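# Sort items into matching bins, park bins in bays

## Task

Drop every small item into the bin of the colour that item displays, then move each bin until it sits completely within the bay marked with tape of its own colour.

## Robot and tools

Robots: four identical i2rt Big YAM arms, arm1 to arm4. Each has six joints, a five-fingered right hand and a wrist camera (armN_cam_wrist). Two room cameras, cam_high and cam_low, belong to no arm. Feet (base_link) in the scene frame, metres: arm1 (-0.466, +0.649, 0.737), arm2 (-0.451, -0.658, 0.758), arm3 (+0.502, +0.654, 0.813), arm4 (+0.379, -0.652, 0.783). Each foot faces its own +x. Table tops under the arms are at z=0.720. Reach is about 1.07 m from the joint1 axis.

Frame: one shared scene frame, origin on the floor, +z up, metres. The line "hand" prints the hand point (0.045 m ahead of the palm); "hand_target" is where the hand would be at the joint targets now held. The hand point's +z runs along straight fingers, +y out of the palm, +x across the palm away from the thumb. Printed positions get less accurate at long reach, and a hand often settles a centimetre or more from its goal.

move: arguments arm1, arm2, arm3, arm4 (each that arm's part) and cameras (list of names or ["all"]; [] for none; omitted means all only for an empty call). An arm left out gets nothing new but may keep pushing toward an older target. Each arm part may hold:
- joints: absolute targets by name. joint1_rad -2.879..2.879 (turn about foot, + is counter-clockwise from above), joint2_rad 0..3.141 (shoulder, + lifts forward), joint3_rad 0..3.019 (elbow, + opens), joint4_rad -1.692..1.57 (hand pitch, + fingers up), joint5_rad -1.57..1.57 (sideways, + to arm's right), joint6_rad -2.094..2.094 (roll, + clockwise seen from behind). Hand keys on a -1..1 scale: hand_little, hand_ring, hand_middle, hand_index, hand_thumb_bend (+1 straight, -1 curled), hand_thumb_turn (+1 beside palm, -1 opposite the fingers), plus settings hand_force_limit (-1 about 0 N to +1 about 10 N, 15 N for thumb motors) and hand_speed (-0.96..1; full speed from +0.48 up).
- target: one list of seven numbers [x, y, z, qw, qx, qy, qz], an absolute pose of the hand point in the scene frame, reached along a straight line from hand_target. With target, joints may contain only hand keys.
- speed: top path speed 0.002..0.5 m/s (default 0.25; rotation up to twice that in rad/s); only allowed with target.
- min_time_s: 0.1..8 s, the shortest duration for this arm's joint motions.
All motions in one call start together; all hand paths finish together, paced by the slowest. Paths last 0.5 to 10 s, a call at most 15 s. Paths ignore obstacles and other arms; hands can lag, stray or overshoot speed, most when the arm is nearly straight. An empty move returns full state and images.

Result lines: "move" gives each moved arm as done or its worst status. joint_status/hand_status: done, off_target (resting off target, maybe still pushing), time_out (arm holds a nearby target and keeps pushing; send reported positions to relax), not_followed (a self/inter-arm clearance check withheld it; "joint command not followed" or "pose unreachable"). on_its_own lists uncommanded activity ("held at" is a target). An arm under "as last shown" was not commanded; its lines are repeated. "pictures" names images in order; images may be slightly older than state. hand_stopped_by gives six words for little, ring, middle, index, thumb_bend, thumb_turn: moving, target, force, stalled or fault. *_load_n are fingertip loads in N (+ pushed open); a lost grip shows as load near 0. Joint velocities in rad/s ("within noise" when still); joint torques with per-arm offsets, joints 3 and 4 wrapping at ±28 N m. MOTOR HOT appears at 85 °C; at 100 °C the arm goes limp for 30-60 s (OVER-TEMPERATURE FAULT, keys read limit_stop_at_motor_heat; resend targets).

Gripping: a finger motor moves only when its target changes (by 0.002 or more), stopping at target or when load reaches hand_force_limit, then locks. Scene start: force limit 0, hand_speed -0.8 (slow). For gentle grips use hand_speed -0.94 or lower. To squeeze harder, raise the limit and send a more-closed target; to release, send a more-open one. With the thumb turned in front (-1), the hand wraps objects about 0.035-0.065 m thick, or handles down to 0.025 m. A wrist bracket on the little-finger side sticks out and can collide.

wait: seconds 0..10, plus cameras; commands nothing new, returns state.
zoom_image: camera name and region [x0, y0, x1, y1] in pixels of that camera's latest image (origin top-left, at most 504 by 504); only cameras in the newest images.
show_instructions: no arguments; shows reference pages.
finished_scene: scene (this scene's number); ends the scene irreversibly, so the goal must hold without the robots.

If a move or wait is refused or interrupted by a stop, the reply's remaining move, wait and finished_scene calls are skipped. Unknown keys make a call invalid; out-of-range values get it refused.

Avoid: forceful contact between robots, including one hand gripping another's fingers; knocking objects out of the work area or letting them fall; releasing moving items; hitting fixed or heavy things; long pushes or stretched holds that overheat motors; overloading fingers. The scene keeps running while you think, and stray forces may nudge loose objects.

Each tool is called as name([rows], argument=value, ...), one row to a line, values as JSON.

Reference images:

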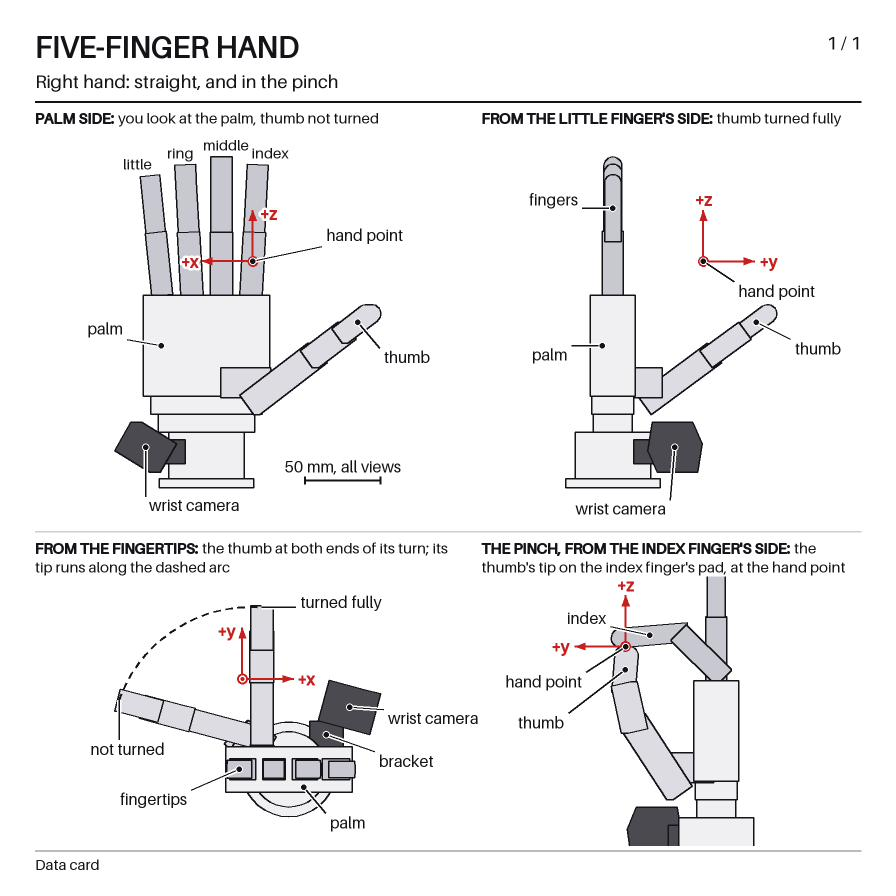

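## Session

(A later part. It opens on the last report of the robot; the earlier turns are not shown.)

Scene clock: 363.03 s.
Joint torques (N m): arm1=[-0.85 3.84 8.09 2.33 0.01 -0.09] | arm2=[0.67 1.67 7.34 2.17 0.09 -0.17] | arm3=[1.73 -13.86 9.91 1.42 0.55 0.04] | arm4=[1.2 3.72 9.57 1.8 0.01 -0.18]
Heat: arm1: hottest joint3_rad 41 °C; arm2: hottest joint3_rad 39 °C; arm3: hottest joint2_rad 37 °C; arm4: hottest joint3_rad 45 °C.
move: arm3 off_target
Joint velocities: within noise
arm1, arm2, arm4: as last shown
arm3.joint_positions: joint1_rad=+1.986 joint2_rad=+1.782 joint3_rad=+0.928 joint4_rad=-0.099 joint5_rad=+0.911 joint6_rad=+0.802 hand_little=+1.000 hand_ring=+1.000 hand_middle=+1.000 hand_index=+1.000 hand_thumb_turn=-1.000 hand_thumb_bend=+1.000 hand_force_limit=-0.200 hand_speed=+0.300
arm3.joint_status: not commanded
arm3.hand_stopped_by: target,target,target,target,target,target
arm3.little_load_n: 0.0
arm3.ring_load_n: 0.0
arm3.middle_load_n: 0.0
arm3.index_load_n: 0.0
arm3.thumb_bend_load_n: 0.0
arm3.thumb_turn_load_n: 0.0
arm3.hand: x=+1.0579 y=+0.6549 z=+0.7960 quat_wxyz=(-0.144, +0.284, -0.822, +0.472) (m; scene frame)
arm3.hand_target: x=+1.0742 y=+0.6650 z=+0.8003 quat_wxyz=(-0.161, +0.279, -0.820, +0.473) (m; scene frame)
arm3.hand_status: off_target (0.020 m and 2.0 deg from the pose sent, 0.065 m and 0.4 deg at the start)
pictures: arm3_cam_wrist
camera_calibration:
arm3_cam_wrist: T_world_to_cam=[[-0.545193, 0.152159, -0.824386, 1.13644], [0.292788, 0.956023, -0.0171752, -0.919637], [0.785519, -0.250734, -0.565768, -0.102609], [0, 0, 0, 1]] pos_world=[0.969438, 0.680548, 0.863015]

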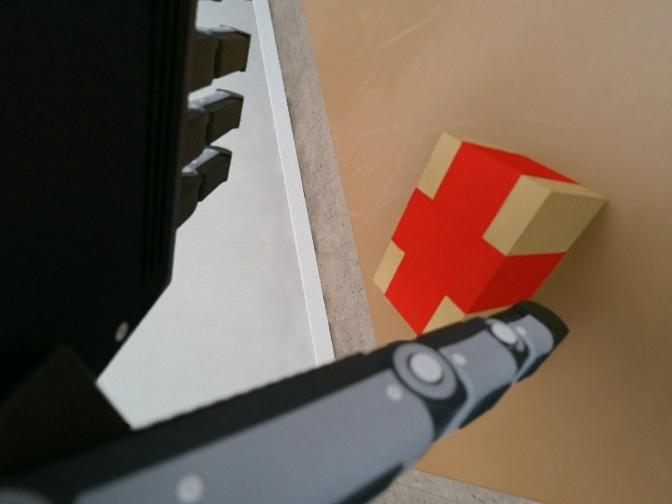

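move(arm3={"target":[1.079,0.669,0.745,0.1612,-0.2791,0.8199,-0.4734],"speed":0.1}, cameras=["arm3_cam_wrist","cam_low"])

zoom_image(camera="cam_low", region=[530, 310, 650, 400])

Scene clock: 373.77 s.
Joint torques (N m): arm1=[-2.43 3.9 8.66 2.41 0.03 -0.12] | arm2=[0.21 1.03 7.25 2.17 0.09 -0.2] | arm3=[1.9 -14.56 8.64 1.52 0.59 0.06] | arm4=[1.9 3.49 9.63 1.92 0.02 -0.12]
Heat: arm1: hottest joint3_rad 41 °C; arm2: hottest joint3_rad 39 °C; arm3: hottest joint2_rad 38 °C; arm4: hottest joint3_rad 45 °C.
move: arm3 off_target
Joint velocities: within noise
arm1, arm2, arm4: as last shown
arm2.thumb_turn_load_n: 0.5
arm3.joint_positions: joint1_rad=+1.989 joint2_rad=+1.914 joint3_rad=+0.932 joint4_rad=+0.029 joint5_rad=+0.913 joint6_rad=+0.807 hand_little=+1.000 hand_ring=+1.000 hand_middle=+1.000 hand_index=+1.000 hand_thumb_turn=-1.000 hand_thumb_bend=+1.000 hand_force_limit=-0.200 hand_speed=+0.300
arm3.joint_status: not commanded
arm3.hand_stopped_by: target,target,target,target,target,target
arm3.little_load_n: 0.0
arm3.ring_load_n: 0.0
arm3.middle_load_n: 0.0
arm3.index_load_n: 0.0
arm3.thumb_bend_load_n: 0.0
arm3.thumb_turn_load_n: 0.0
arm3.hand: x=+1.0645 y=+0.6581 z=+0.7446 quat_wxyz=(-0.146, +0.283, -0.822, +0.473) (m; scene frame)
arm3.hand_target: x=+1.0783 y=+0.6691 z=+0.7453 quat_wxyz=(-0.161, +0.279, -0.820, +0.473) (m; scene frame)
arm3.hand_status: off_target (0.018 m and 1.8 deg from the pose sent, 0.057 m and 2.0 deg at the start)
pictures: arm3_cam_wrist, cam_low
camera_calibration:
arm3_cam_wrist: T_world_to_cam=[[-0.541121, 0.154002, -0.826723, 1.09343], [0.293905, 0.955727, -0.0143386, -0.928616], [0.787914, -0.250737, -0.562426, -0.14105], [0, 0, 0, 1]] pos_world=[0.975738, 0.683747, 0.811319]

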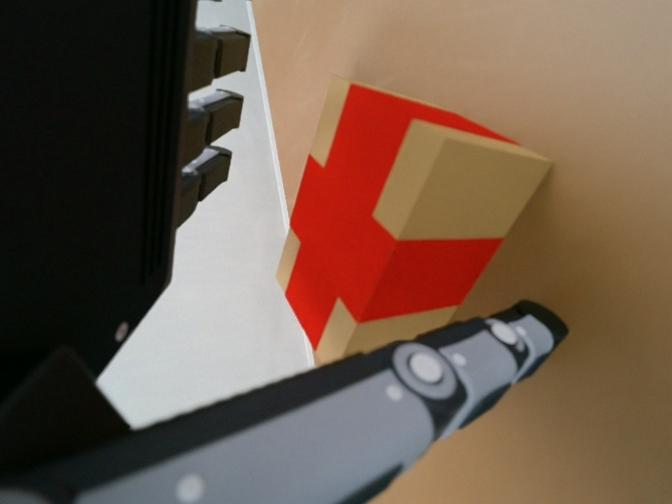

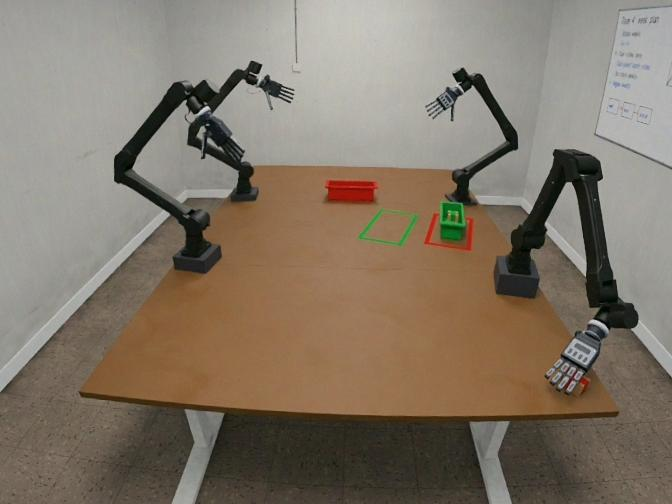

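Scaled by 4.200.

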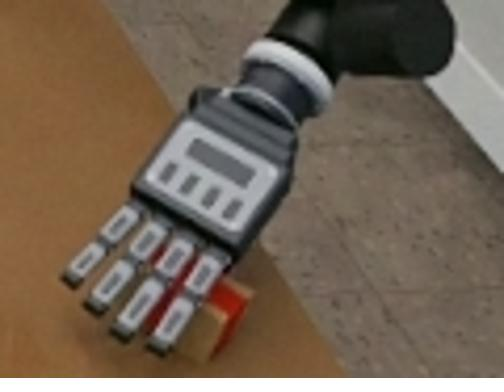

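move(arm3={"joints":{"hand_speed":0.0,"hand_index":0.35,"hand_middle":0.35,"hand_thumb_bend":0.7}})

move(arm3={"joints":{"hand_speed":-0.92,"hand_force_limit":-0.1,"hand_index":-0.3,"hand_middle":-0.3,"hand_thumb_bend":0.0}}, cameras=["arm3_cam_wrist"])

Scene clock: 380.00 s.
Joint torques (N m): arm1=[-0.73 3.6 8.65 2.44 0.02 -0.02] | arm2=[0.67 1.2 7.25 2.03 0.05 -0.18] | arm3=[1.96 -14.62 8.64 1.55 0.58 0.05] | arm4=[1.49 3.9 9.48 1.87 0.04 -0.18]
Heat: arm1: hottest joint3_rad 41 °C; arm2: hottest joint3_rad 39 °C; arm3: hottest joint2_rad 38 °C; arm4: hottest joint3_rad 45 °C.
move: arm3 done
Joint velocities: within noise
arm1, arm2, arm4: as last shown
arm1.ring_load_n: -0.5
arm2.thumb_turn_load_n: 0.0
arm3.joint_positions: joint1_rad=+1.989 joint2_rad=+1.914 joint3_rad=+0.932 joint4_rad=+0.029 joint5_rad=+0.913 joint6_rad=+0.807 hand_little=+1.000 hand_ring=+1.000 hand_middle=+0.350 hand_index=+0.350 hand_thumb_turn=-1.000 hand_thumb_bend=+0.700 hand_force_limit=-0.200 hand_speed=+0.000
arm3.joint_status: all done
arm3.hand_stopped_by: target,target,target,target,target,target
arm3.little_load_n: 0.0
arm3.ring_load_n: -0.5
arm3.middle_load_n: 0.0
arm3.index_load_n: 0.0
arm3.thumb_bend_load_n: 0.0
arm3.thumb_turn_load_n: 0.0
arm3.hand: x=+1.0645 y=+0.6580 z=+0.7447 quat_wxyz=(-0.146, +0.282, -0.822, +0.473) (m; scene frame)
arm3.hand_target: x=+1.0783 y=+0.6691 z=+0.7453 quat_wxyz=(-0.161, +0.279, -0.820, +0.473) (m; scene frame)
arm3.hand_status: not commanded
pictures: none

Scene clock: 383.03 s.
Joint torques (N m): arm1=[-1.55 4.01 8.08 2.26 0.03 -0.01] | arm2=[0.44 1.44 7.34 2.15 0.09 -0.24] | arm3=[1.96 -14.56 8.59 1.54 0.55 0.05] | arm4=[1.61 3.9 9.55 1.94 0.01 -0.17]
Heat: arm1: hottest joint3_rad 41 °C; arm2: hottest joint3_rad 39 °C; arm3: hottest joint2_rad 38 °C; arm4: hottest joint3_rad 45 °C.
move: arm3 off_target
Joint velocities: within noise
arm1, arm2, arm4: as last shown
arm1.ring_load_n: 0.0
arm3.joint_positions: joint1_rad=+1.989 joint2_rad=+1.914 joint3_rad=+0.933 joint4_rad=+0.029 joint5_rad=+0.914 joint6_rad=+0.807 hand_little=+1.000 hand_ring=+1.000 hand_middle=+0.113 hand_index=+0.105 hand_thumb_turn=-1.000 hand_thumb_bend=+0.585 hand_force_limit=-0.100 hand_speed=-0.920
arm3.joint_status: hand_middle off_target (ended at +0.113, target -0.300); hand_index off_target (ended at +0.105, target -0.300); hand_thumb_bend off_target (ended at +0.585, target +0.000); the others done
arm3.hand_stopped_by: target,target,force,force,force,target
arm3.little_load_n: 0.0
arm3.ring_load_n: 0.0
arm3.middle_load_n: 4.5
arm3.index_load_n: 5.0
arm3.thumb_bend_load_n: 8.5
arm3.thumb_turn_load_n: -1.5
arm3.hand: x=+1.0649 y=+0.6580 z=+0.7450 quat_wxyz=(-0.147, +0.282, -0.822, +0.473) (m; scene frame)
arm3.hand_target: x=+1.0784 y=+0.6690 z=+0.7453 quat_wxyz=(-0.161, +0.279, -0.820, +0.473) (m; scene frame)
arm3.hand_status: not commanded
pictures: arm3_cam_wrist
camera_calibration:
arm3_cam_wrist: T_world_to_cam=[[-0.540174, 0.153712, -0.827396, 1.09368], [0.294583, 0.955511, -0.0148082, -0.928736], [0.78831, -0.251736, -0.561423, -0.141659], [0, 0, 0, 1]] pos_world=[0.976037, 0.683646, 0.811622]

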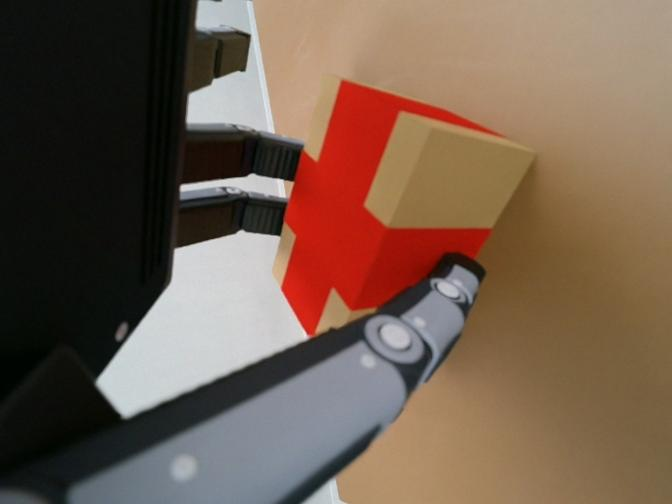

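move(arm3={"target":[1.03,0.60,0.93,0.1612,-0.2791,0.8199,-0.4734],"speed":0.2}, arm1={"target":[-0.07,0.60,1.0,0,-0.9918,0.1280,0],"speed":0.25}, cameras=["arm1_cam_wrist","arm3_cam_wrist","cam_high","cam_low"])

Scene clock: 433.93 s.
Joint torques (N m): arm1=[-0.73 -8.94 13.12 -0.27 -0.06 -0.11] | arm2=[0.62 1.49 7.36 2.14 0.06 -0.2] | arm3=[-0.73 -12.45 10.26 0.57 0.28 -0.08] | arm4=[1.67 3.78 9.65 1.89 0 -0.14]
Heat: arm1: hottest joint3_rad 41 °C; arm2: hottest joint3_rad 40 °C; arm3: hottest joint2_rad 39 °C; arm4: hottest joint3_rad 45 °C.
move: arm1 off_target; arm3 done
Joint velocities: within noise
arm1.joint_positions: joint1_rad=+1.419 joint2_rad=+1.481 joint3_rad=+1.483 joint4_rad=-1.602 joint5_rad=-0.001 joint6_rad=-1.306 hand_little=+1.000 hand_ring=+1.000 hand_middle=+1.000 hand_index=+1.000 hand_thumb_turn=+1.000 hand_thumb_bend=+1.000 hand_force_limit=+0.000 hand_speed=-0.800
arm1.joint_status: not commanded
arm1.hand_stopped_by: target,target,target,target,target,target
arm1.little_load_n: 0.0
arm1.ring_load_n: 0.0
arm1.middle_load_n: 0.0
arm1.index_load_n: 0.0
arm1.thumb_bend_load_n: 0.0
arm1.thumb_turn_load_n: 0.0
arm1.hand: x=-0.0835 y=+0.5967 z=+0.9867 quat_wxyz=(+0.003, +0.991, -0.136, -0.012) (m; scene frame)
arm1.hand_target: x=-0.0707 y=+0.6001 z=+0.9999 quat_wxyz=(+0.000, +0.992, -0.128, +0.001) (m; scene frame)
arm1.hand_status: off_target (0.019 m and 1.7 deg from the pose sent, 0.478 m and 94.8 deg at the start)
arm2.joint_positions: joint1_rad=+0.270 joint2_rad=+0.629 joint3_rad=+1.396 joint4_rad=-1.226 joint5_rad=+0.015 joint6_rad=-1.595 hand_little=+1.000 hand_ring=+1.000 hand_middle=+1.000 hand_index=+1.000 hand_thumb_turn=+1.000 hand_thumb_bend=+1.000 hand_force_limit=+0.000 hand_speed=-0.800
arm2.joint_status: not commanded
arm2.hand_stopped_by: target,target,target,target,target,target
arm2.little_load_n: 0.0
arm2.ring_load_n: 0.0
arm2.middle_load_n: 0.0
arm2.index_load_n: 0.0
arm2.thumb_bend_load_n: 0.0
arm2.thumb_turn_load_n: 0.0
arm2.hand: x=-0.4924 y=-0.4007 z=+1.2889 quat_wxyz=(-0.428, +0.467, +0.708, +0.313) (m; scene frame)
arm2.hand_target: x=-0.4917 y=-0.4028 z=+1.2982 quat_wxyz=(-0.436, +0.464, +0.703, +0.317) (m; scene frame)
arm2.hand_status: not commanded
arm3.joint_positions: joint1_rad=+1.889 joint2_rad=+1.439 joint3_rad=+0.894 joint4_rad=-0.270 joint5_rad=+0.836 joint6_rad=+0.667 hand_little=+1.000 hand_ring=+1.000 hand_middle=+0.113 hand_index=+0.105 hand_thumb_turn=-1.000 hand_thumb_bend=+0.585 hand_force_limit=-0.100 hand_speed=-0.920
arm3.joint_status: not commanded
arm3.hand_stopped_by: target,target,force,force,force,target
arm3.little_load_n: 0.0
arm3.ring_load_n: 0.0
arm3.middle_load_n: 4.5
arm3.index_load_n: 4.5
arm3.thumb_bend_load_n: 8.5
arm3.thumb_turn_load_n: -1.5
arm3.hand: x=+1.0283 y=+0.6072 z=+0.9232 quat_wxyz=(-0.163, +0.283, -0.819, +0.472) (m; scene frame)
arm3.hand_target: x=+1.0298 y=+0.6000 z=+0.9299 quat_wxyz=(-0.161, +0.279, -0.820, +0.473) (m; scene frame)
arm3.hand_status: done (0.010 m and 0.5 deg from the pose sent, 0.197 m and 1.7 deg at the start)
arm4.joint_positions: joint1_rad=+0.107 joint2_rad=+0.615 joint3_rad=+1.339 joint4_rad=-1.622 joint5_rad=+0.064 joint6_rad=-1.148 hand_little=+1.000 hand_ring=+1.000 hand_middle=+1.000 hand_index=+1.000 hand_thumb_turn=+1.000 hand_thumb_bend=+1.000 hand_force_limit=+0.000 hand_speed=-0.800
arm4.joint_status: not commanded
arm4.hand_stopped_by: target,target,target,target,target,target
arm4.little_load_n: 0.0
arm4.ring_load_n: 0.0
arm4.middle_load_n: 0.0
arm4.index_load_n: -0.5
arm4.thumb_bend_load_n: 0.0
arm4.thumb_turn_load_n: 0.0
arm4.hand: x=+0.4431 y=-0.4930 z=+1.1995 quat_wxyz=(-0.254, +0.812, +0.481, +0.211) (m; scene frame)
arm4.hand_target: x=+0.4431 y=-0.4933 z=+1.2063 quat_wxyz=(-0.261, +0.810, +0.479, +0.216) (m; scene frame)
arm4.hand_status: not commanded
pictures: arm1_cam_wrist, arm3_cam_wrist, cam_high, cam_low
camera_calibration:
arm1_cam_wrist: T_world_to_cam=[[-0.0354549, -0.998241, -0.047507, 0.646109], [-0.851959, 0.00534174, 0.523581, -0.592018], [-0.522407, 0.0590375, -0.85065, 0.873912], [0, 0, 0, 1]] pos_world=[-0.0249302, 0.596542, 1.08406]
arm3_cam_wrist: T_world_to_cam=[[-0.52006, 0.15034, -0.840795, 1.2229], [0.276854, 0.960912, 0.000573961, -0.866053], [0.808016, -0.232479, -0.541354, -0.0760241], [0, 0, 0, 1]] pos_world=[0.93718, 0.630676, 0.987548]

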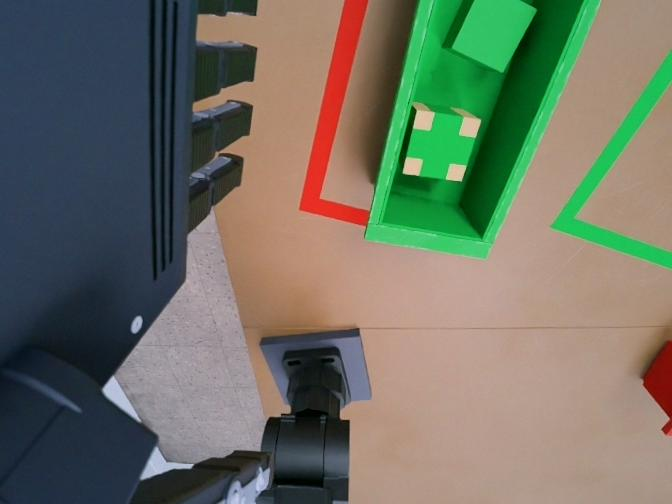

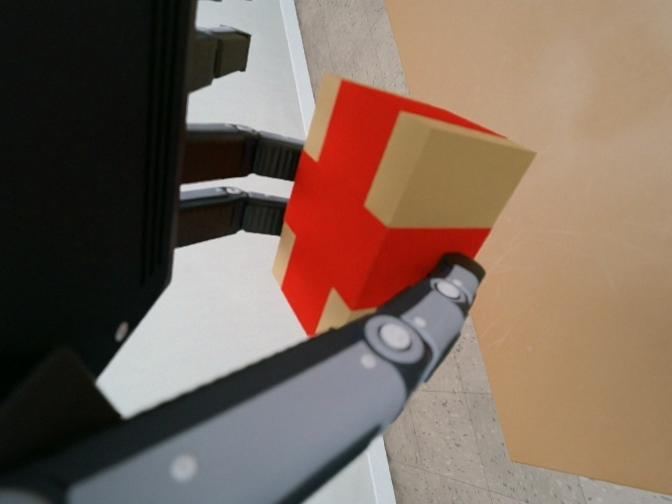

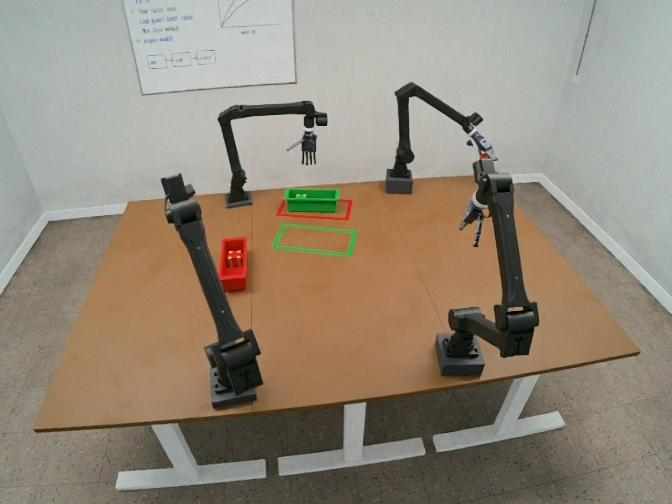

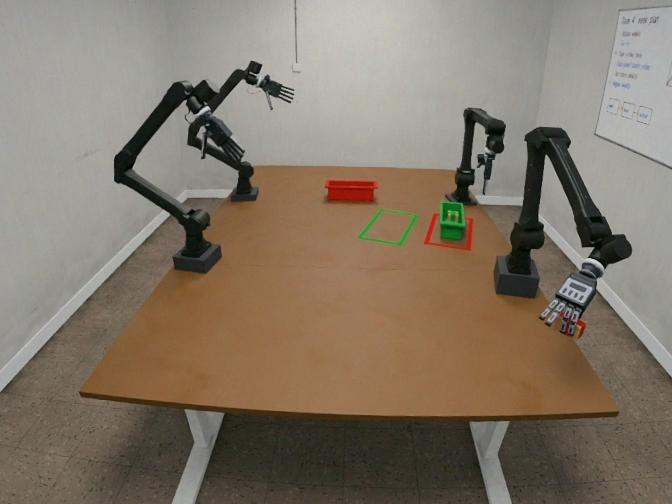

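move(arm1={"target":[-0.066,0.548,0.88,0,-0.9953,0.0899,0],"speed":0.2}, cameras=["arm1_cam_wrist","cam_low"])

Scene clock: 460.13 s.
Joint torques (N m): arm1=[-2.73 -9.58 8.12 1.05 0 -0.09] | arm2=[0.32 1.26 7.23 2.09 0.1 -0.16] | arm3=[-0.67 -12.45 10.28 0.57 0.28 -0.09] | arm4=[1.55 3.96 9.61 1.92 0.03 -0.1]
Heat: arm1: hottest joint3_rad 44 °C; arm2: hottest joint3_rad 40 °C; arm3: hottest joint2_rad 38 °C; arm4: hottest joint3_rad 45 °C.
move: arm1 off_target
Joint velocities: within noise
arm1.joint_positions: joint1_rad=+1.327 joint2_rad=+1.523 joint3_rad=+1.278 joint4_rad=-1.320 joint5_rad=-0.001 joint6_rad=-1.490 hand_little=+1.000 hand_ring=+1.000 hand_middle=+1.000 hand_index=+1.000 hand_thumb_turn=+1.000 hand_thumb_bend=+1.000 hand_force_limit=+0.000 hand_speed=-0.800
arm1.joint_status: not commanded
arm1.hand_stopped_by: target,target,target,target,target,target
arm1.little_load_n: 0.0
arm1.ring_load_n: 0.0
arm1.middle_load_n: 0.0
arm1.index_load_n: 0.0
arm1.thumb_bend_load_n: 0.0
arm1.thumb_turn_load_n: 0.0
arm1.hand: x=-0.0666 y=+0.5513 z=+0.8901 quat_wxyz=(+0.002, +0.996, -0.090, +0.005) (m; scene frame)
arm1.hand_target: x=-0.0662 y=+0.5482 z=+0.8801 quat_wxyz=(+0.000, +0.996, -0.090, +0.000) (m; scene frame)
arm1.hand_status: off_target (0.011 m and 0.6 deg from the pose sent, 0.118 m and 5.5 deg at the start)
arm2, arm3, arm4: as last shown
arm4.middle_load_n: 0.5
pictures: arm1_cam_wrist, cam_low
camera_calibration:
arm1_cam_wrist: T_world_to_cam=[[0.0588627, -0.997164, -0.046885, 0.602046], [-0.866252, -0.074364, 0.494043, -0.457498], [-0.496128, 0.0115335, -0.868173, 0.846733], [0, 0, 0, 1]] pos_world=[-0.0116584, 0.556552, 0.989361]

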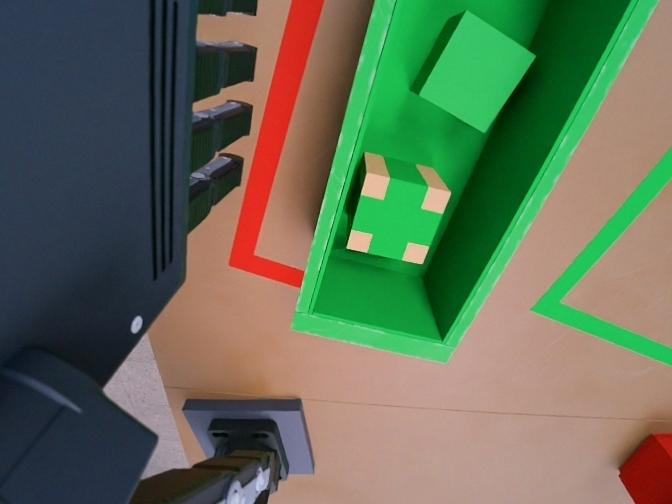

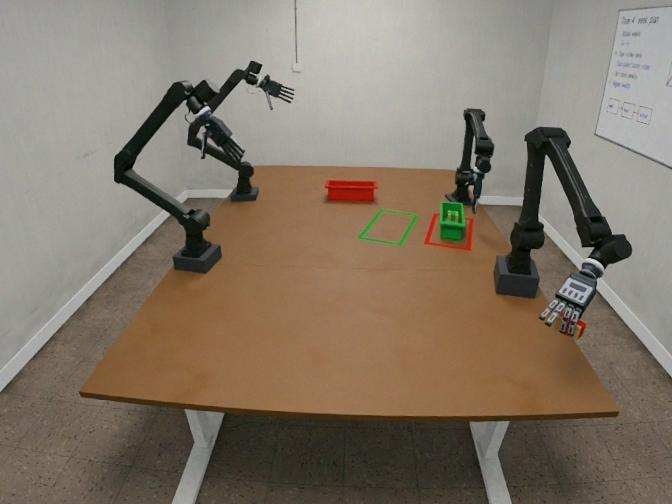

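move(arm1={"target":[-0.072,0.545,0.803,0,-0.9953,0.0899,0],"speed":0.15}, cameras=["arm1_cam_wrist","cam_high"])

zoom_image(camera="cam_high", region=[250, 130, 370, 220])

Scene clock: 467.53 s.
Joint torques (N m): arm1=[-2.84 -9.05 7.13 1.1 -0.02 -0.13] | arm2=[1.08 1.2 7.23 2.25 0.07 -0.21] | arm3=[-0.73 -12.51 10.25 0.57 0.28 -0.09] | arm4=[1.38 4.42 9.55 1.69 0.02 -0.11]
Heat: arm1: hottest joint3_rad 43 °C; arm2: hottest joint3_rad 40 °C; arm3: hottest joint2_rad 38 °C; arm4: hottest joint3_rad 45 °C.
move: arm1 off_target
Joint velocities: within noise
arm1.joint_positions: joint1_rad=+1.322 joint2_rad=+1.581 joint3_rad=+1.131 joint4_rad=-1.115 joint5_rad=-0.001 joint6_rad=-1.498 hand_little=+1.000 hand_ring=+1.000 hand_middle=+1.000 hand_index=+1.000 hand_thumb_turn=+1.000 hand_thumb_bend=+1.000 hand_force_limit=+0.000 hand_speed=-0.800
arm1.joint_status: not commanded
arm1.hand_stopped_by: target,target,target,target,target,target
arm1.little_load_n: 0.0
arm1.ring_load_n: 0.0
arm1.middle_load_n: 0.0
arm1.index_load_n: 0.0
arm1.thumb_bend_load_n: 0.0
arm1.thumb_turn_load_n: 0.0
arm1.hand: x=-0.0706 y=+0.5491 z=+0.8132 quat_wxyz=(+0.002, +0.996, -0.089, +0.006) (m; scene frame)
arm1.hand_target: x=-0.0722 y=+0.5452 z=+0.8032 quat_wxyz=(+0.000, +0.996, -0.090, +0.000) (m; scene frame)
arm1.hand_status: off_target (0.011 m and 0.7 deg from the pose sent, 0.088 m and 0.6 deg at the start)
arm2, arm3, arm4: as last shown
arm3.index_load_n: 5.0
arm4.ring_load_n: 0.5
arm4.middle_load_n: 0.0
arm4.index_load_n: 0.0
pictures: arm1_cam_wrist, cam_high
camera_calibration:
arm1_cam_wrist: T_world_to_cam=[[0.0619451, -0.996987, -0.0466904, 0.596366], [-0.866429, -0.076937, 0.493336, -0.421199], [-0.495442, 0.00989418, -0.868585, 0.779341], [0, 0, 0, 1]] pos_world=[-0.0157626, 0.554452, 0.912561]

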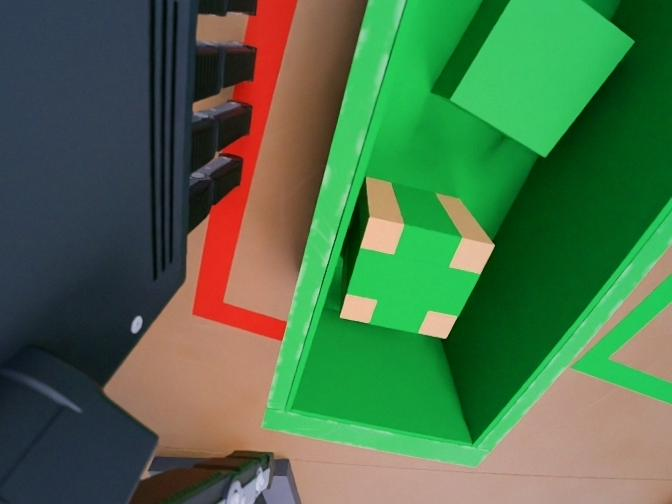

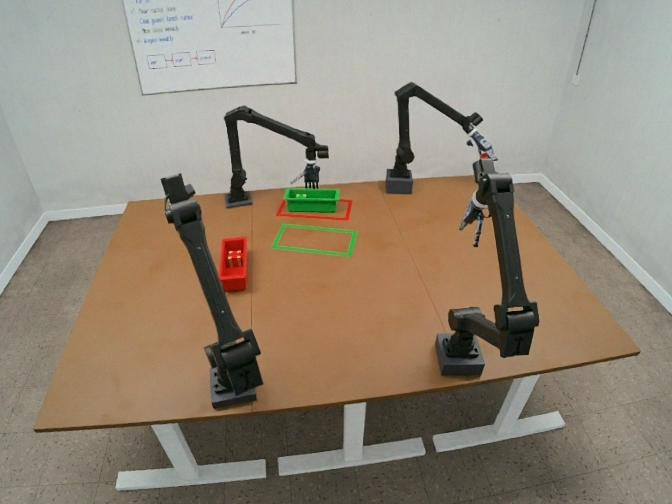

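Scaled by 4.200.

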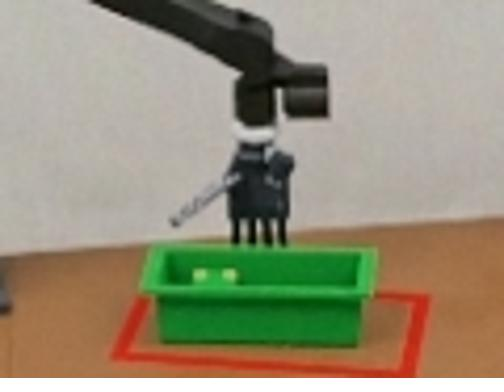

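move(arm1={"target":[-0.085,0.252,0.797,0,-0.9897,0.1435,0],"speed":0.1}, cameras=["arm1_cam_wrist","cam_high","cam_low"])

zoom_image(camera="cam_high", region=[240, 170, 400, 290])

Scene clock: 476.37 s.
Joint torques (N m): arm1=[-2.32 -10.93 12.04 0.24 0.33 -0.18] | arm2=[0.26 1.44 7.23 2.1 0.09 -0.17] | arm3=[-0.67 -12.45 10.25 0.57 0.27 -0.09] | arm4=[1.32 3.9 9.62 1.78 0.05 -0.14]
Heat: arm1: hottest joint3_rad 42 °C; arm2: hottest joint3_rad 40 °C; arm3: hottest joint3_rad 38 °C; arm4: hottest joint3_rad 45 °C.
move: arm1 off_target
Joint velocities: within noise
arm1.joint_positions: joint1_rad=+0.755 joint2_rad=+1.846 joint3_rad=+1.428 joint4_rad=-1.171 joint5_rad=-0.004 joint6_rad=-1.954 hand_little=+1.000 hand_ring=+1.000 hand_middle=+1.000 hand_index=+1.000 hand_thumb_turn=+1.000 hand_thumb_bend=+1.000 hand_force_limit=+0.000 hand_speed=-0.800
arm1.joint_status: not commanded
arm1.hand_stopped_by: target,target,target,target,target,target
arm1.little_load_n: 0.0
arm1.ring_load_n: 0.0
arm1.middle_load_n: 0.0
arm1.index_load_n: 0.0
arm1.thumb_bend_load_n: 0.0
arm1.thumb_turn_load_n: 0.0
arm1.hand: x=-0.0948 y=+0.2677 z=+0.7936 quat_wxyz=(-0.004, +0.990, -0.144, -0.004) (m; scene frame)
arm1.hand_target: x=-0.0855 y=+0.2524 z=+0.7971 quat_wxyz=(+0.000, +0.990, -0.143, +0.000) (m; scene frame)
arm1.hand_status: off_target (0.019 m and 0.7 deg from the pose sent, 0.298 m and 6.3 deg at the start)
arm2, arm3, arm4: as last shown
arm3.index_load_n: 4.5
arm3.thumb_turn_load_n: -1.0
arm4.ring_load_n: 0.0
pictures: arm1_cam_wrist, cam_high, cam_low
camera_calibration:
arm1_cam_wrist: T_world_to_cam=[[-0.0501849, -0.996876, -0.060995, 0.317104], [-0.861111, 0.0122512, 0.508269, -0.489353], [-0.505934, 0.0780309, -0.859035, 0.726293], [0, 0, 0, 1]] pos_world=[-0.0380173, 0.265435, 0.891977]

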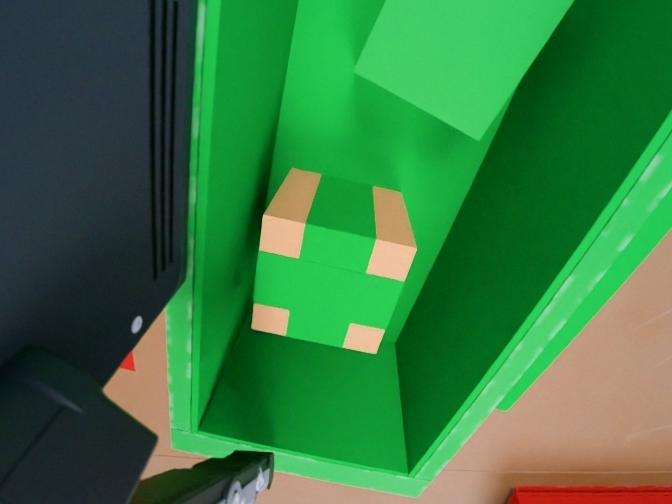

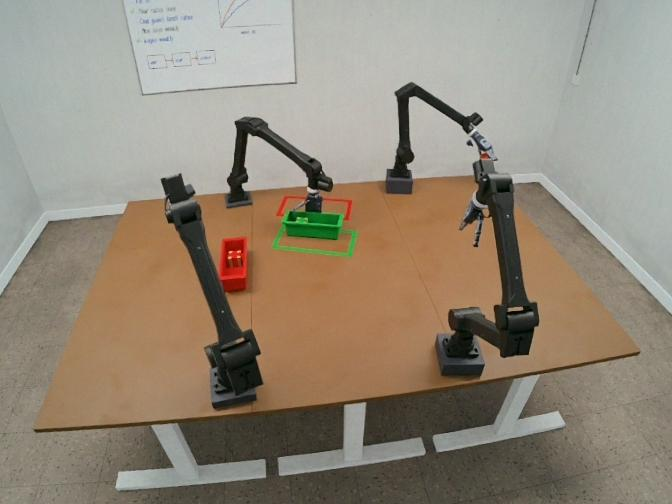

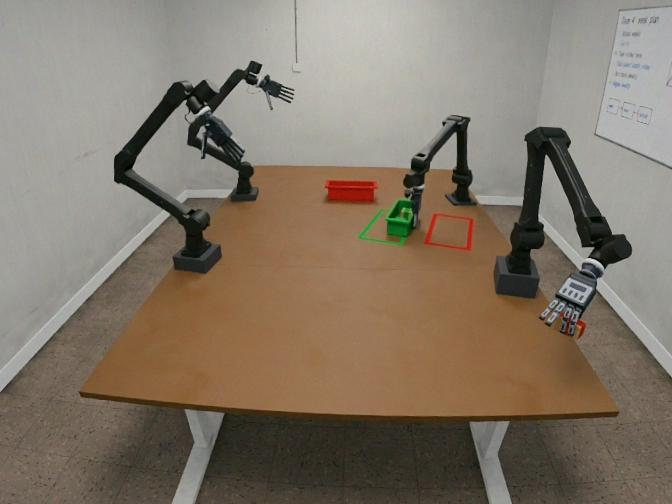

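Scaled by 3.150.

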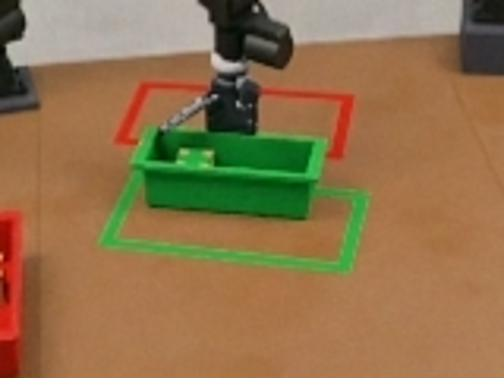

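move(arm1={"target":[-0.076,0.207,0.80,0,-0.9897,0.1435,0],"speed":0.08}, cameras=["arm1_cam_wrist","cam_high","cam_low"])

zoom_image(camera="cam_high", region=[240, 170, 400, 290])

zoom_image(camera="cam_low", region=[340, 180, 500, 270])

Scene clock: 508.87 s.
Joint torques (N m): arm1=[-3.25 -13.04 12.29 -0.02 0.34 -0.16] | arm2=[0.26 1.38 7.35 2.22 0.07 -0.14] | arm3=[-0.73 -12.45 10.26 0.57 0.28 -0.08] | arm4=[1.73 3.84 9.48 1.89 0.06 -0.12]
Heat: arm1: hottest joint3_rad 43 °C; arm2: hottest joint3_rad 40 °C; arm3: hottest joint3_rad 39 °C; arm4: hottest joint3_rad 45 °C.
move: arm1 off_target
Joint velocities: within noise
arm1.joint_positions: joint1_rad=+0.705 joint2_rad=+1.934 joint3_rad=+1.564 joint4_rad=-1.224 joint5_rad=-0.004 joint6_rad=-2.004 hand_little=+1.000 hand_ring=+1.000 hand_middle=+1.000 hand_index=+1.000 hand_thumb_turn=+1.000 hand_thumb_bend=+1.000 hand_force_limit=+0.000 hand_speed=-0.800
arm1.joint_status: not commanded
arm1.hand_stopped_by: target,target,target,target,target,target
arm1.little_load_n: 0.0
arm1.ring_load_n: 0.0
arm1.middle_load_n: 0.0
arm1.index_load_n: 0.0
arm1.thumb_bend_load_n: 0.0
arm1.thumb_turn_load_n: 0.0
arm1.hand: x=-0.0857 y=+0.2237 z=+0.7945 quat_wxyz=(-0.006, +0.989, -0.144, -0.006) (m; scene frame)
arm1.hand_target: x=-0.0765 y=+0.2075 z=+0.8001 quat_wxyz=(+0.001, +0.990, -0.143, +0.001) (m; scene frame)
arm1.hand_status: off_target (0.020 m and 1.0 deg from the pose sent, 0.064 m and 0.7 deg at the start)
arm2, arm3, arm4: as last shown
arm2.thumb_bend_load_n: 0.5
arm3.index_load_n: 5.0
pictures: arm1_cam_wrist, cam_high, cam_low
camera_calibration:
arm1_cam_wrist: T_world_to_cam=[[-0.0511486, -0.996581, -0.064881, 0.276732], [-0.859178, 0.0107919, 0.511563, -0.483633], [-0.509114, 0.0819101, -0.856793, 0.73217], [0, 0, 0, 1]] pos_world=[-0.028615, 0.221033, 0.892681]

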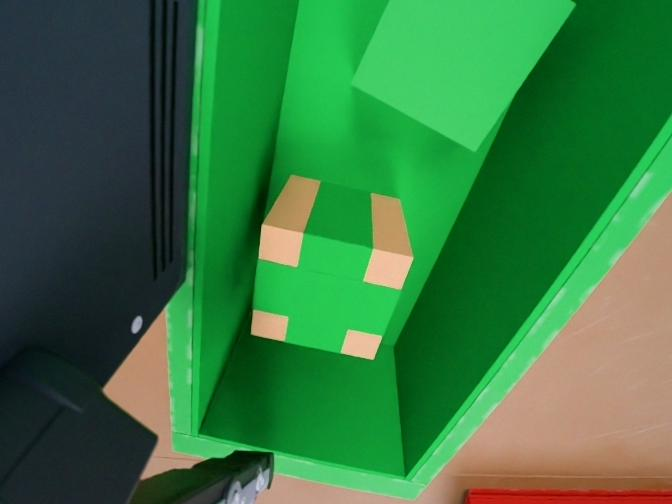

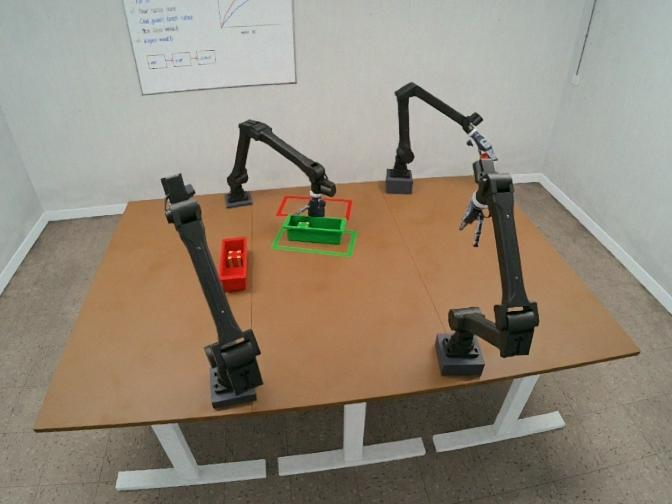

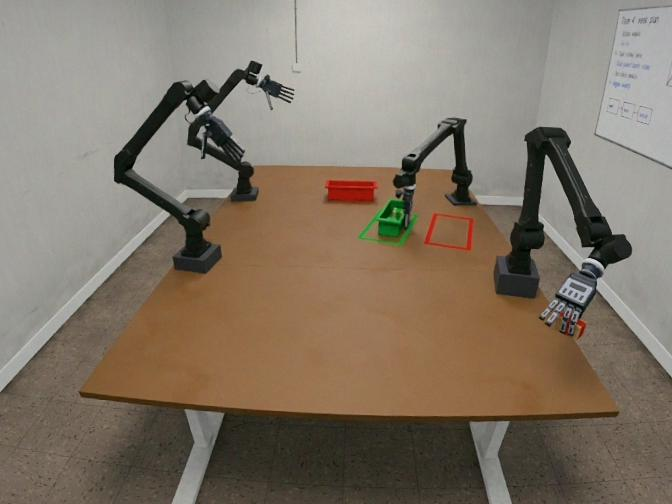

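Scaled by 3.150.

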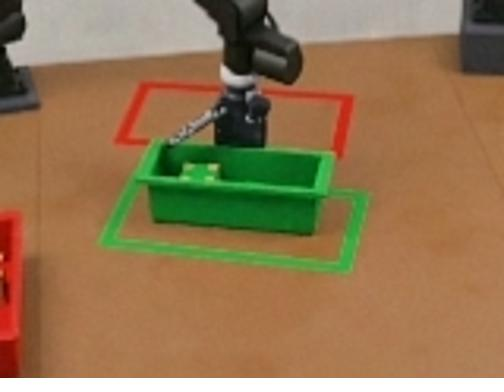

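Scaled by 3.150.

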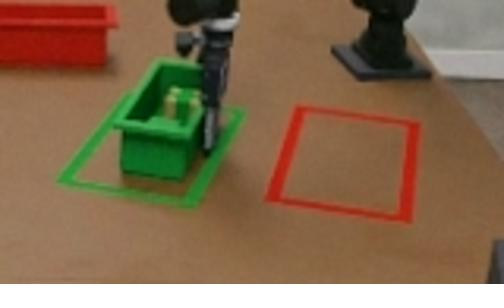

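move(arm1={"target":[-0.083,0.182,0.80,0,-0.9870,0.1608,0],"speed":0.08})

move(arm1={"target":[-0.073,0.25,0.83,0,-0.9870,0.1608,0],"speed":0.15})

move(arm1={"target":[-0.15,0.25,1.0,0,-0.9870,0.1608,0],"speed":0.25}, cameras=["arm1_cam_wrist","cam_high","cam_low"])

zoom_image(camera="cam_high", region=[240, 170, 400, 290])

zoom_image(camera="cam_low", region=[340, 180, 500, 270])

Scene clock: 523.60 s.
Joint torques (N m): arm1=[-2.43 -13.51 12.37 -0.17 0.32 -0.11] | arm2=[0.62 1.14 7.3 2.17 0.07 -0.19] | arm3=[-0.73 -12.45 10.28 0.58 0.28 -0.08] | arm4=[1.38 3.37 9.66 1.78 0.03 -0.17]
Heat: arm1: hottest joint3_rad 43 °C; arm2: hottest joint3_rad 40 °C; arm3: hottest joint3_rad 39 °C; arm4: hottest joint3_rad 45 °C.
move: arm1 off_target
Joint velocities: within noise
arm1.joint_positions: joint1_rad=+0.666 joint2_rad=+1.970 joint3_rad=+1.622 joint4_rad=-1.244 joint5_rad=-0.004 joint6_rad=-2.012 hand_little=+1.000 hand_ring=+1.000 hand_middle=+1.000 hand_index=+1.000 hand_thumb_turn=+1.000 hand_thumb_bend=+1.000 hand_force_limit=+0.000 hand_speed=-0.800
arm1.joint_status: not commanded
arm1.hand_stopped_by: target,target,target,target,target,target
arm1.little_load_n: 0.0
arm1.ring_load_n: 0.0
arm1.middle_load_n: 0.0
arm1.index_load_n: 0.0
arm1.thumb_bend_load_n: 0.0
arm1.thumb_turn_load_n: 0.0
arm1.hand: x=-0.0908 y=+0.1983 z=+0.7955 quat_wxyz=(-0.006, +0.987, -0.159, -0.005) (m; scene frame)
arm1.hand_target: x=-0.0836 y=+0.1825 z=+0.8000 quat_wxyz=(+0.000, +0.987, -0.161, +0.000) (m; scene frame)
arm1.hand_status: off_target (0.019 m and 0.9 deg from the pose sent, 0.042 m and 2.1 deg at the start)
arm2, arm3, arm4: as last shown
arm2.thumb_bend_load_n: 0.0
arm3.ring_load_n: 0.5
pictures: none

Scene clock: 524.93 s.
Joint torques (N m): arm1=[-2.2 -16.26 7.53 -0.13 0.31 0.06] | arm2=[0.38 1.32 7.34 2.18 0.08 -0.17] | arm3=[-0.67 -12.45 10.25 0.57 0.28 -0.08] | arm4=[1.49 3.72 9.77 1.85 0.02 -0.13]
Heat: arm1: hottest joint3_rad 43 °C; arm2: hottest joint3_rad 40 °C; arm3: hottest joint3_rad 39 °C; arm4: hottest joint3_rad 45 °C.
move: arm1 off_target
Joint velocities: within noise
arm1.joint_positions: joint1_rad=+0.756 joint2_rad=+1.879 joint3_rad=+1.593 joint4_rad=-1.263 joint5_rad=-0.003 joint6_rad=-1.929 hand_little=+1.000 hand_ring=+1.000 hand_middle=+1.000 hand_index=+1.000 hand_thumb_turn=+1.000 hand_thumb_bend=+1.000 hand_force_limit=+0.000 hand_speed=-0.800
arm1.joint_status: not commanded
arm1.hand_stopped_by: target,target,target,target,target,target
arm1.little_load_n: 0.0
arm1.ring_load_n: 0.0
arm1.middle_load_n: 0.0
arm1.index_load_n: 0.0
arm1.thumb_bend_load_n: 0.0
arm1.thumb_turn_load_n: 0.0
arm1.hand: x=-0.0650 y=+0.2447 z=+0.8353 quat_wxyz=(+0.006, +0.988, -0.156, +0.013) (m; scene frame)
arm1.hand_target: x=-0.0730 y=+0.2499 z=+0.8301 quat_wxyz=(+0.000, +0.987, -0.161, +0.000) (m; scene frame)
arm1.hand_status: off_target (0.011 m and 1.7 deg from the pose sent, 0.065 m and 0.8 deg at the start)
arm2, arm3, arm4: as last shown
arm3.ring_load_n: 0.0
arm3.middle_load_n: 5.0
arm3.thumb_turn_load_n: -1.5
pictures: none

Scene clock: 526.53 s.
Joint torques (N m): arm1=[-2.61 -12.28 12.79 -0.24 0.19 -0.11] | arm2=[0.85 1.61 7.31 2.21 0.09 -0.2] | arm3=[-0.73 -12.45 10.26 0.55 0.28 -0.09] | arm4=[1.73 3.96 9.55 1.85 0.02 -0.14]
Heat: arm1: hottest joint3_rad 43 °C; arm2: hottest joint3_rad 40 °C; arm3: hottest joint3_rad 39 °C; arm4: hottest joint3_rad 45 °C.
move: arm1 off_target
Joint velocities: within noise
arm1.joint_positions: joint1_rad=+0.669 joint2_rad=+1.664 joint3_rad=+1.693 joint4_rad=-1.634 joint5_rad=+0.000 joint6_rad=-2.006 hand_little=+1.000 hand_ring=+1.000 hand_middle=+1.000 hand_index=+1.000 hand_thumb_turn=+1.000 hand_thumb_bend=+1.000 hand_force_limit=+0.000 hand_speed=-0.800
arm1.joint_status: not commanded
arm1.hand_stopped_by: target,target,target,target,target,target
arm1.little_load_n: 0.0
arm1.ring_load_n: 0.0
arm1.middle_load_n: 0.0
arm1.index_load_n: 0.5
arm1.thumb_bend_load_n: 0.0
arm1.thumb_turn_load_n: 0.0
arm1.hand: x=-0.1551 y=+0.2605 z=+0.9847 quat_wxyz=(-0.008, +0.987, -0.161, -0.012) (m; scene frame)
arm1.hand_target: x=-0.1505 y=+0.2505 z=+0.9999 quat_wxyz=(+0.001, +0.987, -0.161, +0.000) (m; scene frame)
arm1.hand_status: off_target (0.019 m and 1.6 deg from the pose sent, 0.185 m and 1.8 deg at the start)
arm2, arm3, arm4: as last shown
arm3.middle_load_n: 4.5
arm4.thumb_bend_load_n: 0.5
pictures: arm1_cam_wrist, cam_high, cam_low
camera_calibration:
arm1_cam_wrist: T_world_to_cam=[[-0.0856313, -0.993938, -0.0689507, 0.320082], [-0.852904, 0.0373571, 0.520729, -0.655854], [-0.514996, 0.103399, -0.850933, 0.844476], [0, 0, 0, 1]] pos_world=[-0.0970693, 0.255324, 1.08218]

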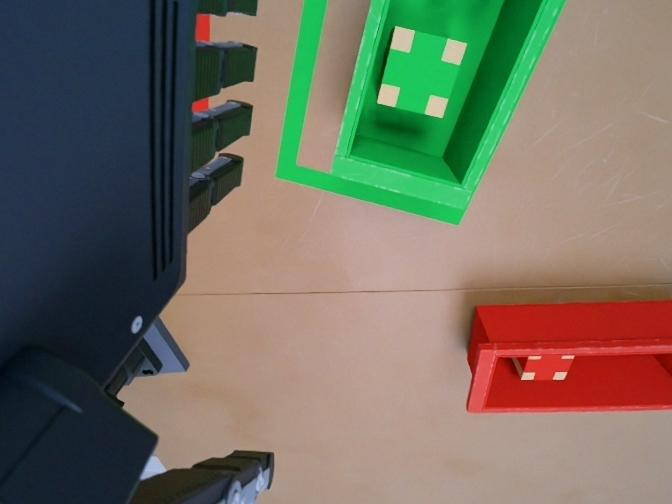

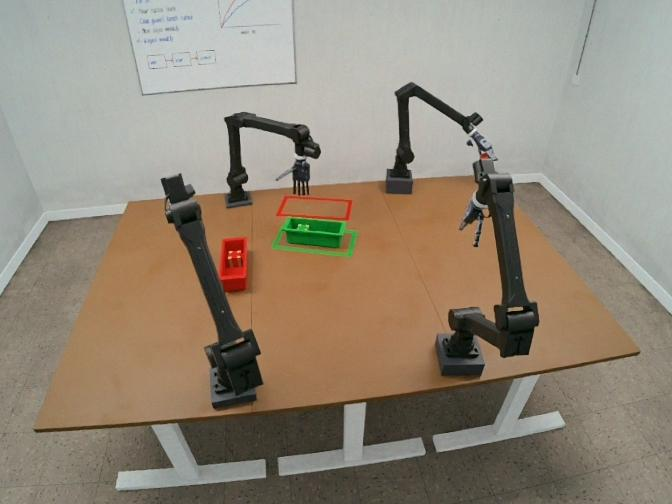

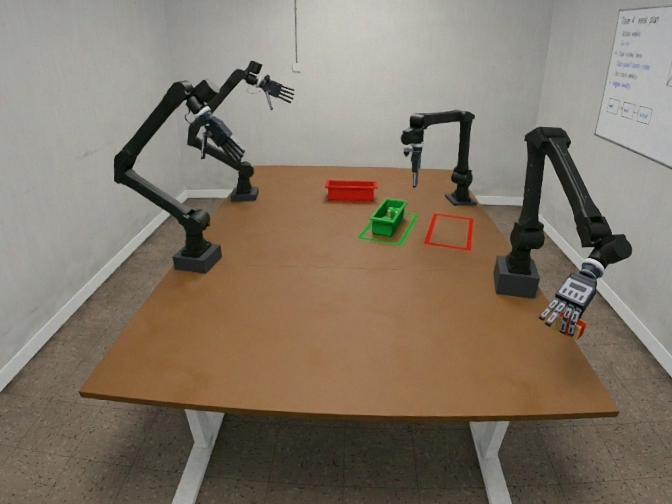

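Scaled by 3.150.

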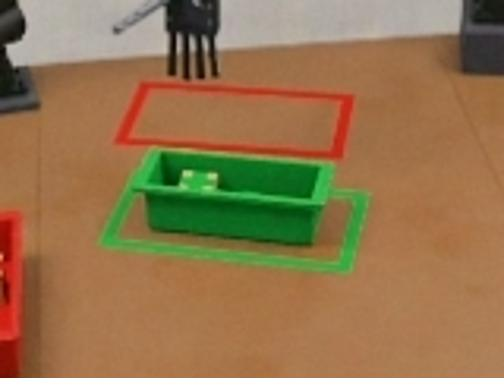

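Scaled by 3.150.

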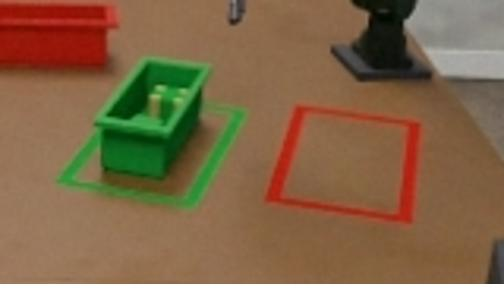

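move(arm2={"target":[-0.40,0.10,1.0,0,-0.7071,0.7071,0],"speed":0.3}, cameras=["arm2_cam_wrist","cam_high"])

Scene clock: 604.07 s.
Joint torques (N m): arm1=[-2.26 -10.75 12.64 -0.4 0.23 -0.07] | arm2=[1.32 -17.49 8.4 0.87 0.68 -0.26] | arm3=[-0.79 -12.45 10.28 0.57 0.27 -0.09] | arm4=[1.55 3.84 9.52 1.83 -0.02 -0.14]
Heat: arm1: hottest joint3_rad 45 °C; arm2: hottest joint3_rad 40 °C; arm3: hottest joint3_rad 40 °C; arm4: hottest joint3_rad 46 °C.
move: arm2 off_target
Joint velocities: within noise
arm1: as last shown
arm1.index_load_n: 0.0
arm1.hand: x=-0.1551 y=+0.2604 z=+0.9847 quat_wxyz=(-0.008, +0.987, -0.161, -0.012) (m; scene frame)
arm1.hand_target: x=-0.1504 y=+0.2505 z=+0.9999 quat_wxyz=(+0.001, +0.987, -0.161, +0.000) (m; scene frame)
arm2.joint_positions: joint1_rad=-0.450 joint2_rad=+2.361 joint3_rad=+1.751 joint4_rad=+1.562 joint5_rad=-1.580 joint6_rad=-2.090 hand_little=+1.000 hand_ring=+1.000 hand_middle=+1.000 hand_index=+1.000 hand_thumb_turn=+1.000 hand_thumb_bend=+1.000 hand_force_limit=+0.000 hand_speed=-0.800
arm2.joint_status: not commanded
arm2.hand_stopped_by: target,target,target,target,target,target
arm2.little_load_n: 0.0
arm2.ring_load_n: 0.0
arm2.middle_load_n: 0.0
arm2.index_load_n: 0.0
arm2.thumb_bend_load_n: 0.0
arm2.thumb_turn_load_n: 0.0
arm2.hand: x=-0.3939 y=+0.0931 z=+1.0123 quat_wxyz=(-0.431, -0.388, +0.597, +0.554) (m; scene frame)
arm2.hand_target: x=-0.4003 y=+0.0993 z=+0.9999 quat_wxyz=(-0.429, -0.397, +0.592, +0.554) (m; scene frame)
arm2.hand_status: off_target (0.015 m and 91.7 deg from the pose sent, 0.585 m and 160.4 deg at the start; pose on its path clipped on 162 of 196 steps; a joint's target at an end of its range on 176 of 196 steps)
arm3.joint_positions: joint1_rad=+1.889 joint2_rad=+1.439 joint3_rad=+0.894 joint4_rad=-0.270 joint5_rad=+0.836 joint6_rad=+0.667 hand_little=+1.000 hand_ring=+1.000 hand_middle=+0.113 hand_index=+0.105 hand_thumb_turn=-1.000 hand_thumb_bend=+0.585 hand_force_limit=-0.100 hand_speed=-0.920
arm3.joint_status: not commanded
arm3.hand_stopped_by: target,target,force,force,force,target
arm3.little_load_n: 0.0
arm3.ring_load_n: 0.0
arm3.middle_load_n: 4.5
arm3.index_load_n: 5.0
arm3.thumb_bend_load_n: 8.5
arm3.thumb_turn_load_n: -1.0
arm3.hand: x=+1.0283 y=+0.6072 z=+0.9232 quat_wxyz=(-0.163, +0.283, -0.819, +0.472) (m; scene frame)
arm3.hand_target: x=+1.0298 y=+0.6000 z=+0.9299 quat_wxyz=(-0.161, +0.279, -0.820, +0.473) (m; scene frame)
arm3.hand_status: not commanded
arm4.joint_positions: joint1_rad=+0.107 joint2_rad=+0.615 joint3_rad=+1.339 joint4_rad=-1.622 joint5_rad=+0.064 joint6_rad=-1.148 hand_little=+1.000 hand_ring=+1.000 hand_middle=+1.000 hand_index=+1.000 hand_thumb_turn=+1.000 hand_thumb_bend=+1.000 hand_force_limit=+0.000 hand_speed=-0.800
arm4.joint_status: not commanded
arm4.hand_stopped_by: target,target,target,target,target,target
arm4.little_load_n: 0.0
arm4.ring_load_n: 0.0
arm4.middle_load_n: 0.0
arm4.index_load_n: 0.0
arm4.thumb_bend_load_n: 0.0
arm4.thumb_turn_load_n: 0.0
arm4.hand: x=+0.4431 y=-0.4930 z=+1.1995 quat_wxyz=(-0.254, +0.812, +0.481, +0.211) (m; scene frame)
arm4.hand_target: x=+0.4431 y=-0.4933 z=+1.2063 quat_wxyz=(-0.261, +0.810, +0.479, +0.216) (m; scene frame)
arm4.hand_status: not commanded
pictures: arm2_cam_wrist, cam_high
camera_calibration:
arm2_cam_wrist: T_world_to_cam=[[-0.0827981, -0.121858, 0.989088, -1.01939], [0.766527, 0.626464, 0.141349, 0.102453], [-0.636852, 0.769866, 0.0415371, -0.250862], [0, 0, 0, 1]] pos_world=[-0.322699, 0.00472676, 1.0042]

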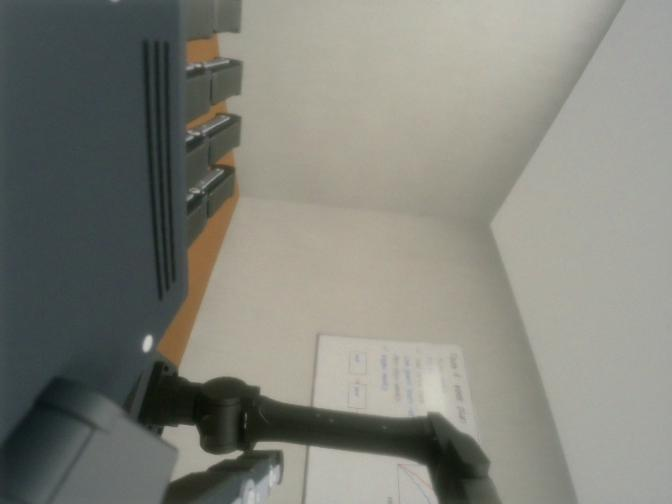

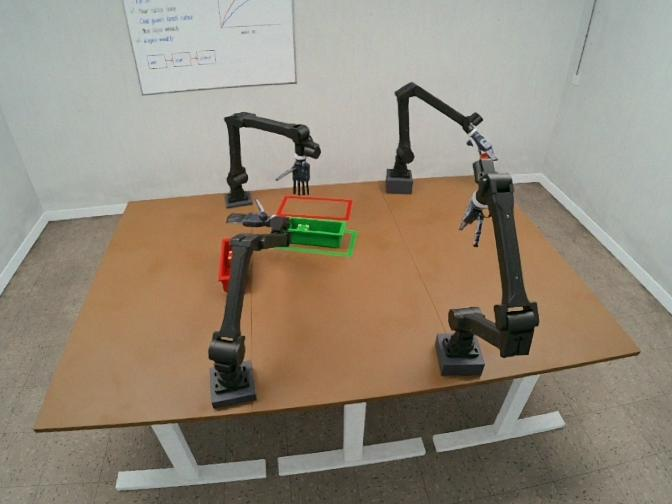

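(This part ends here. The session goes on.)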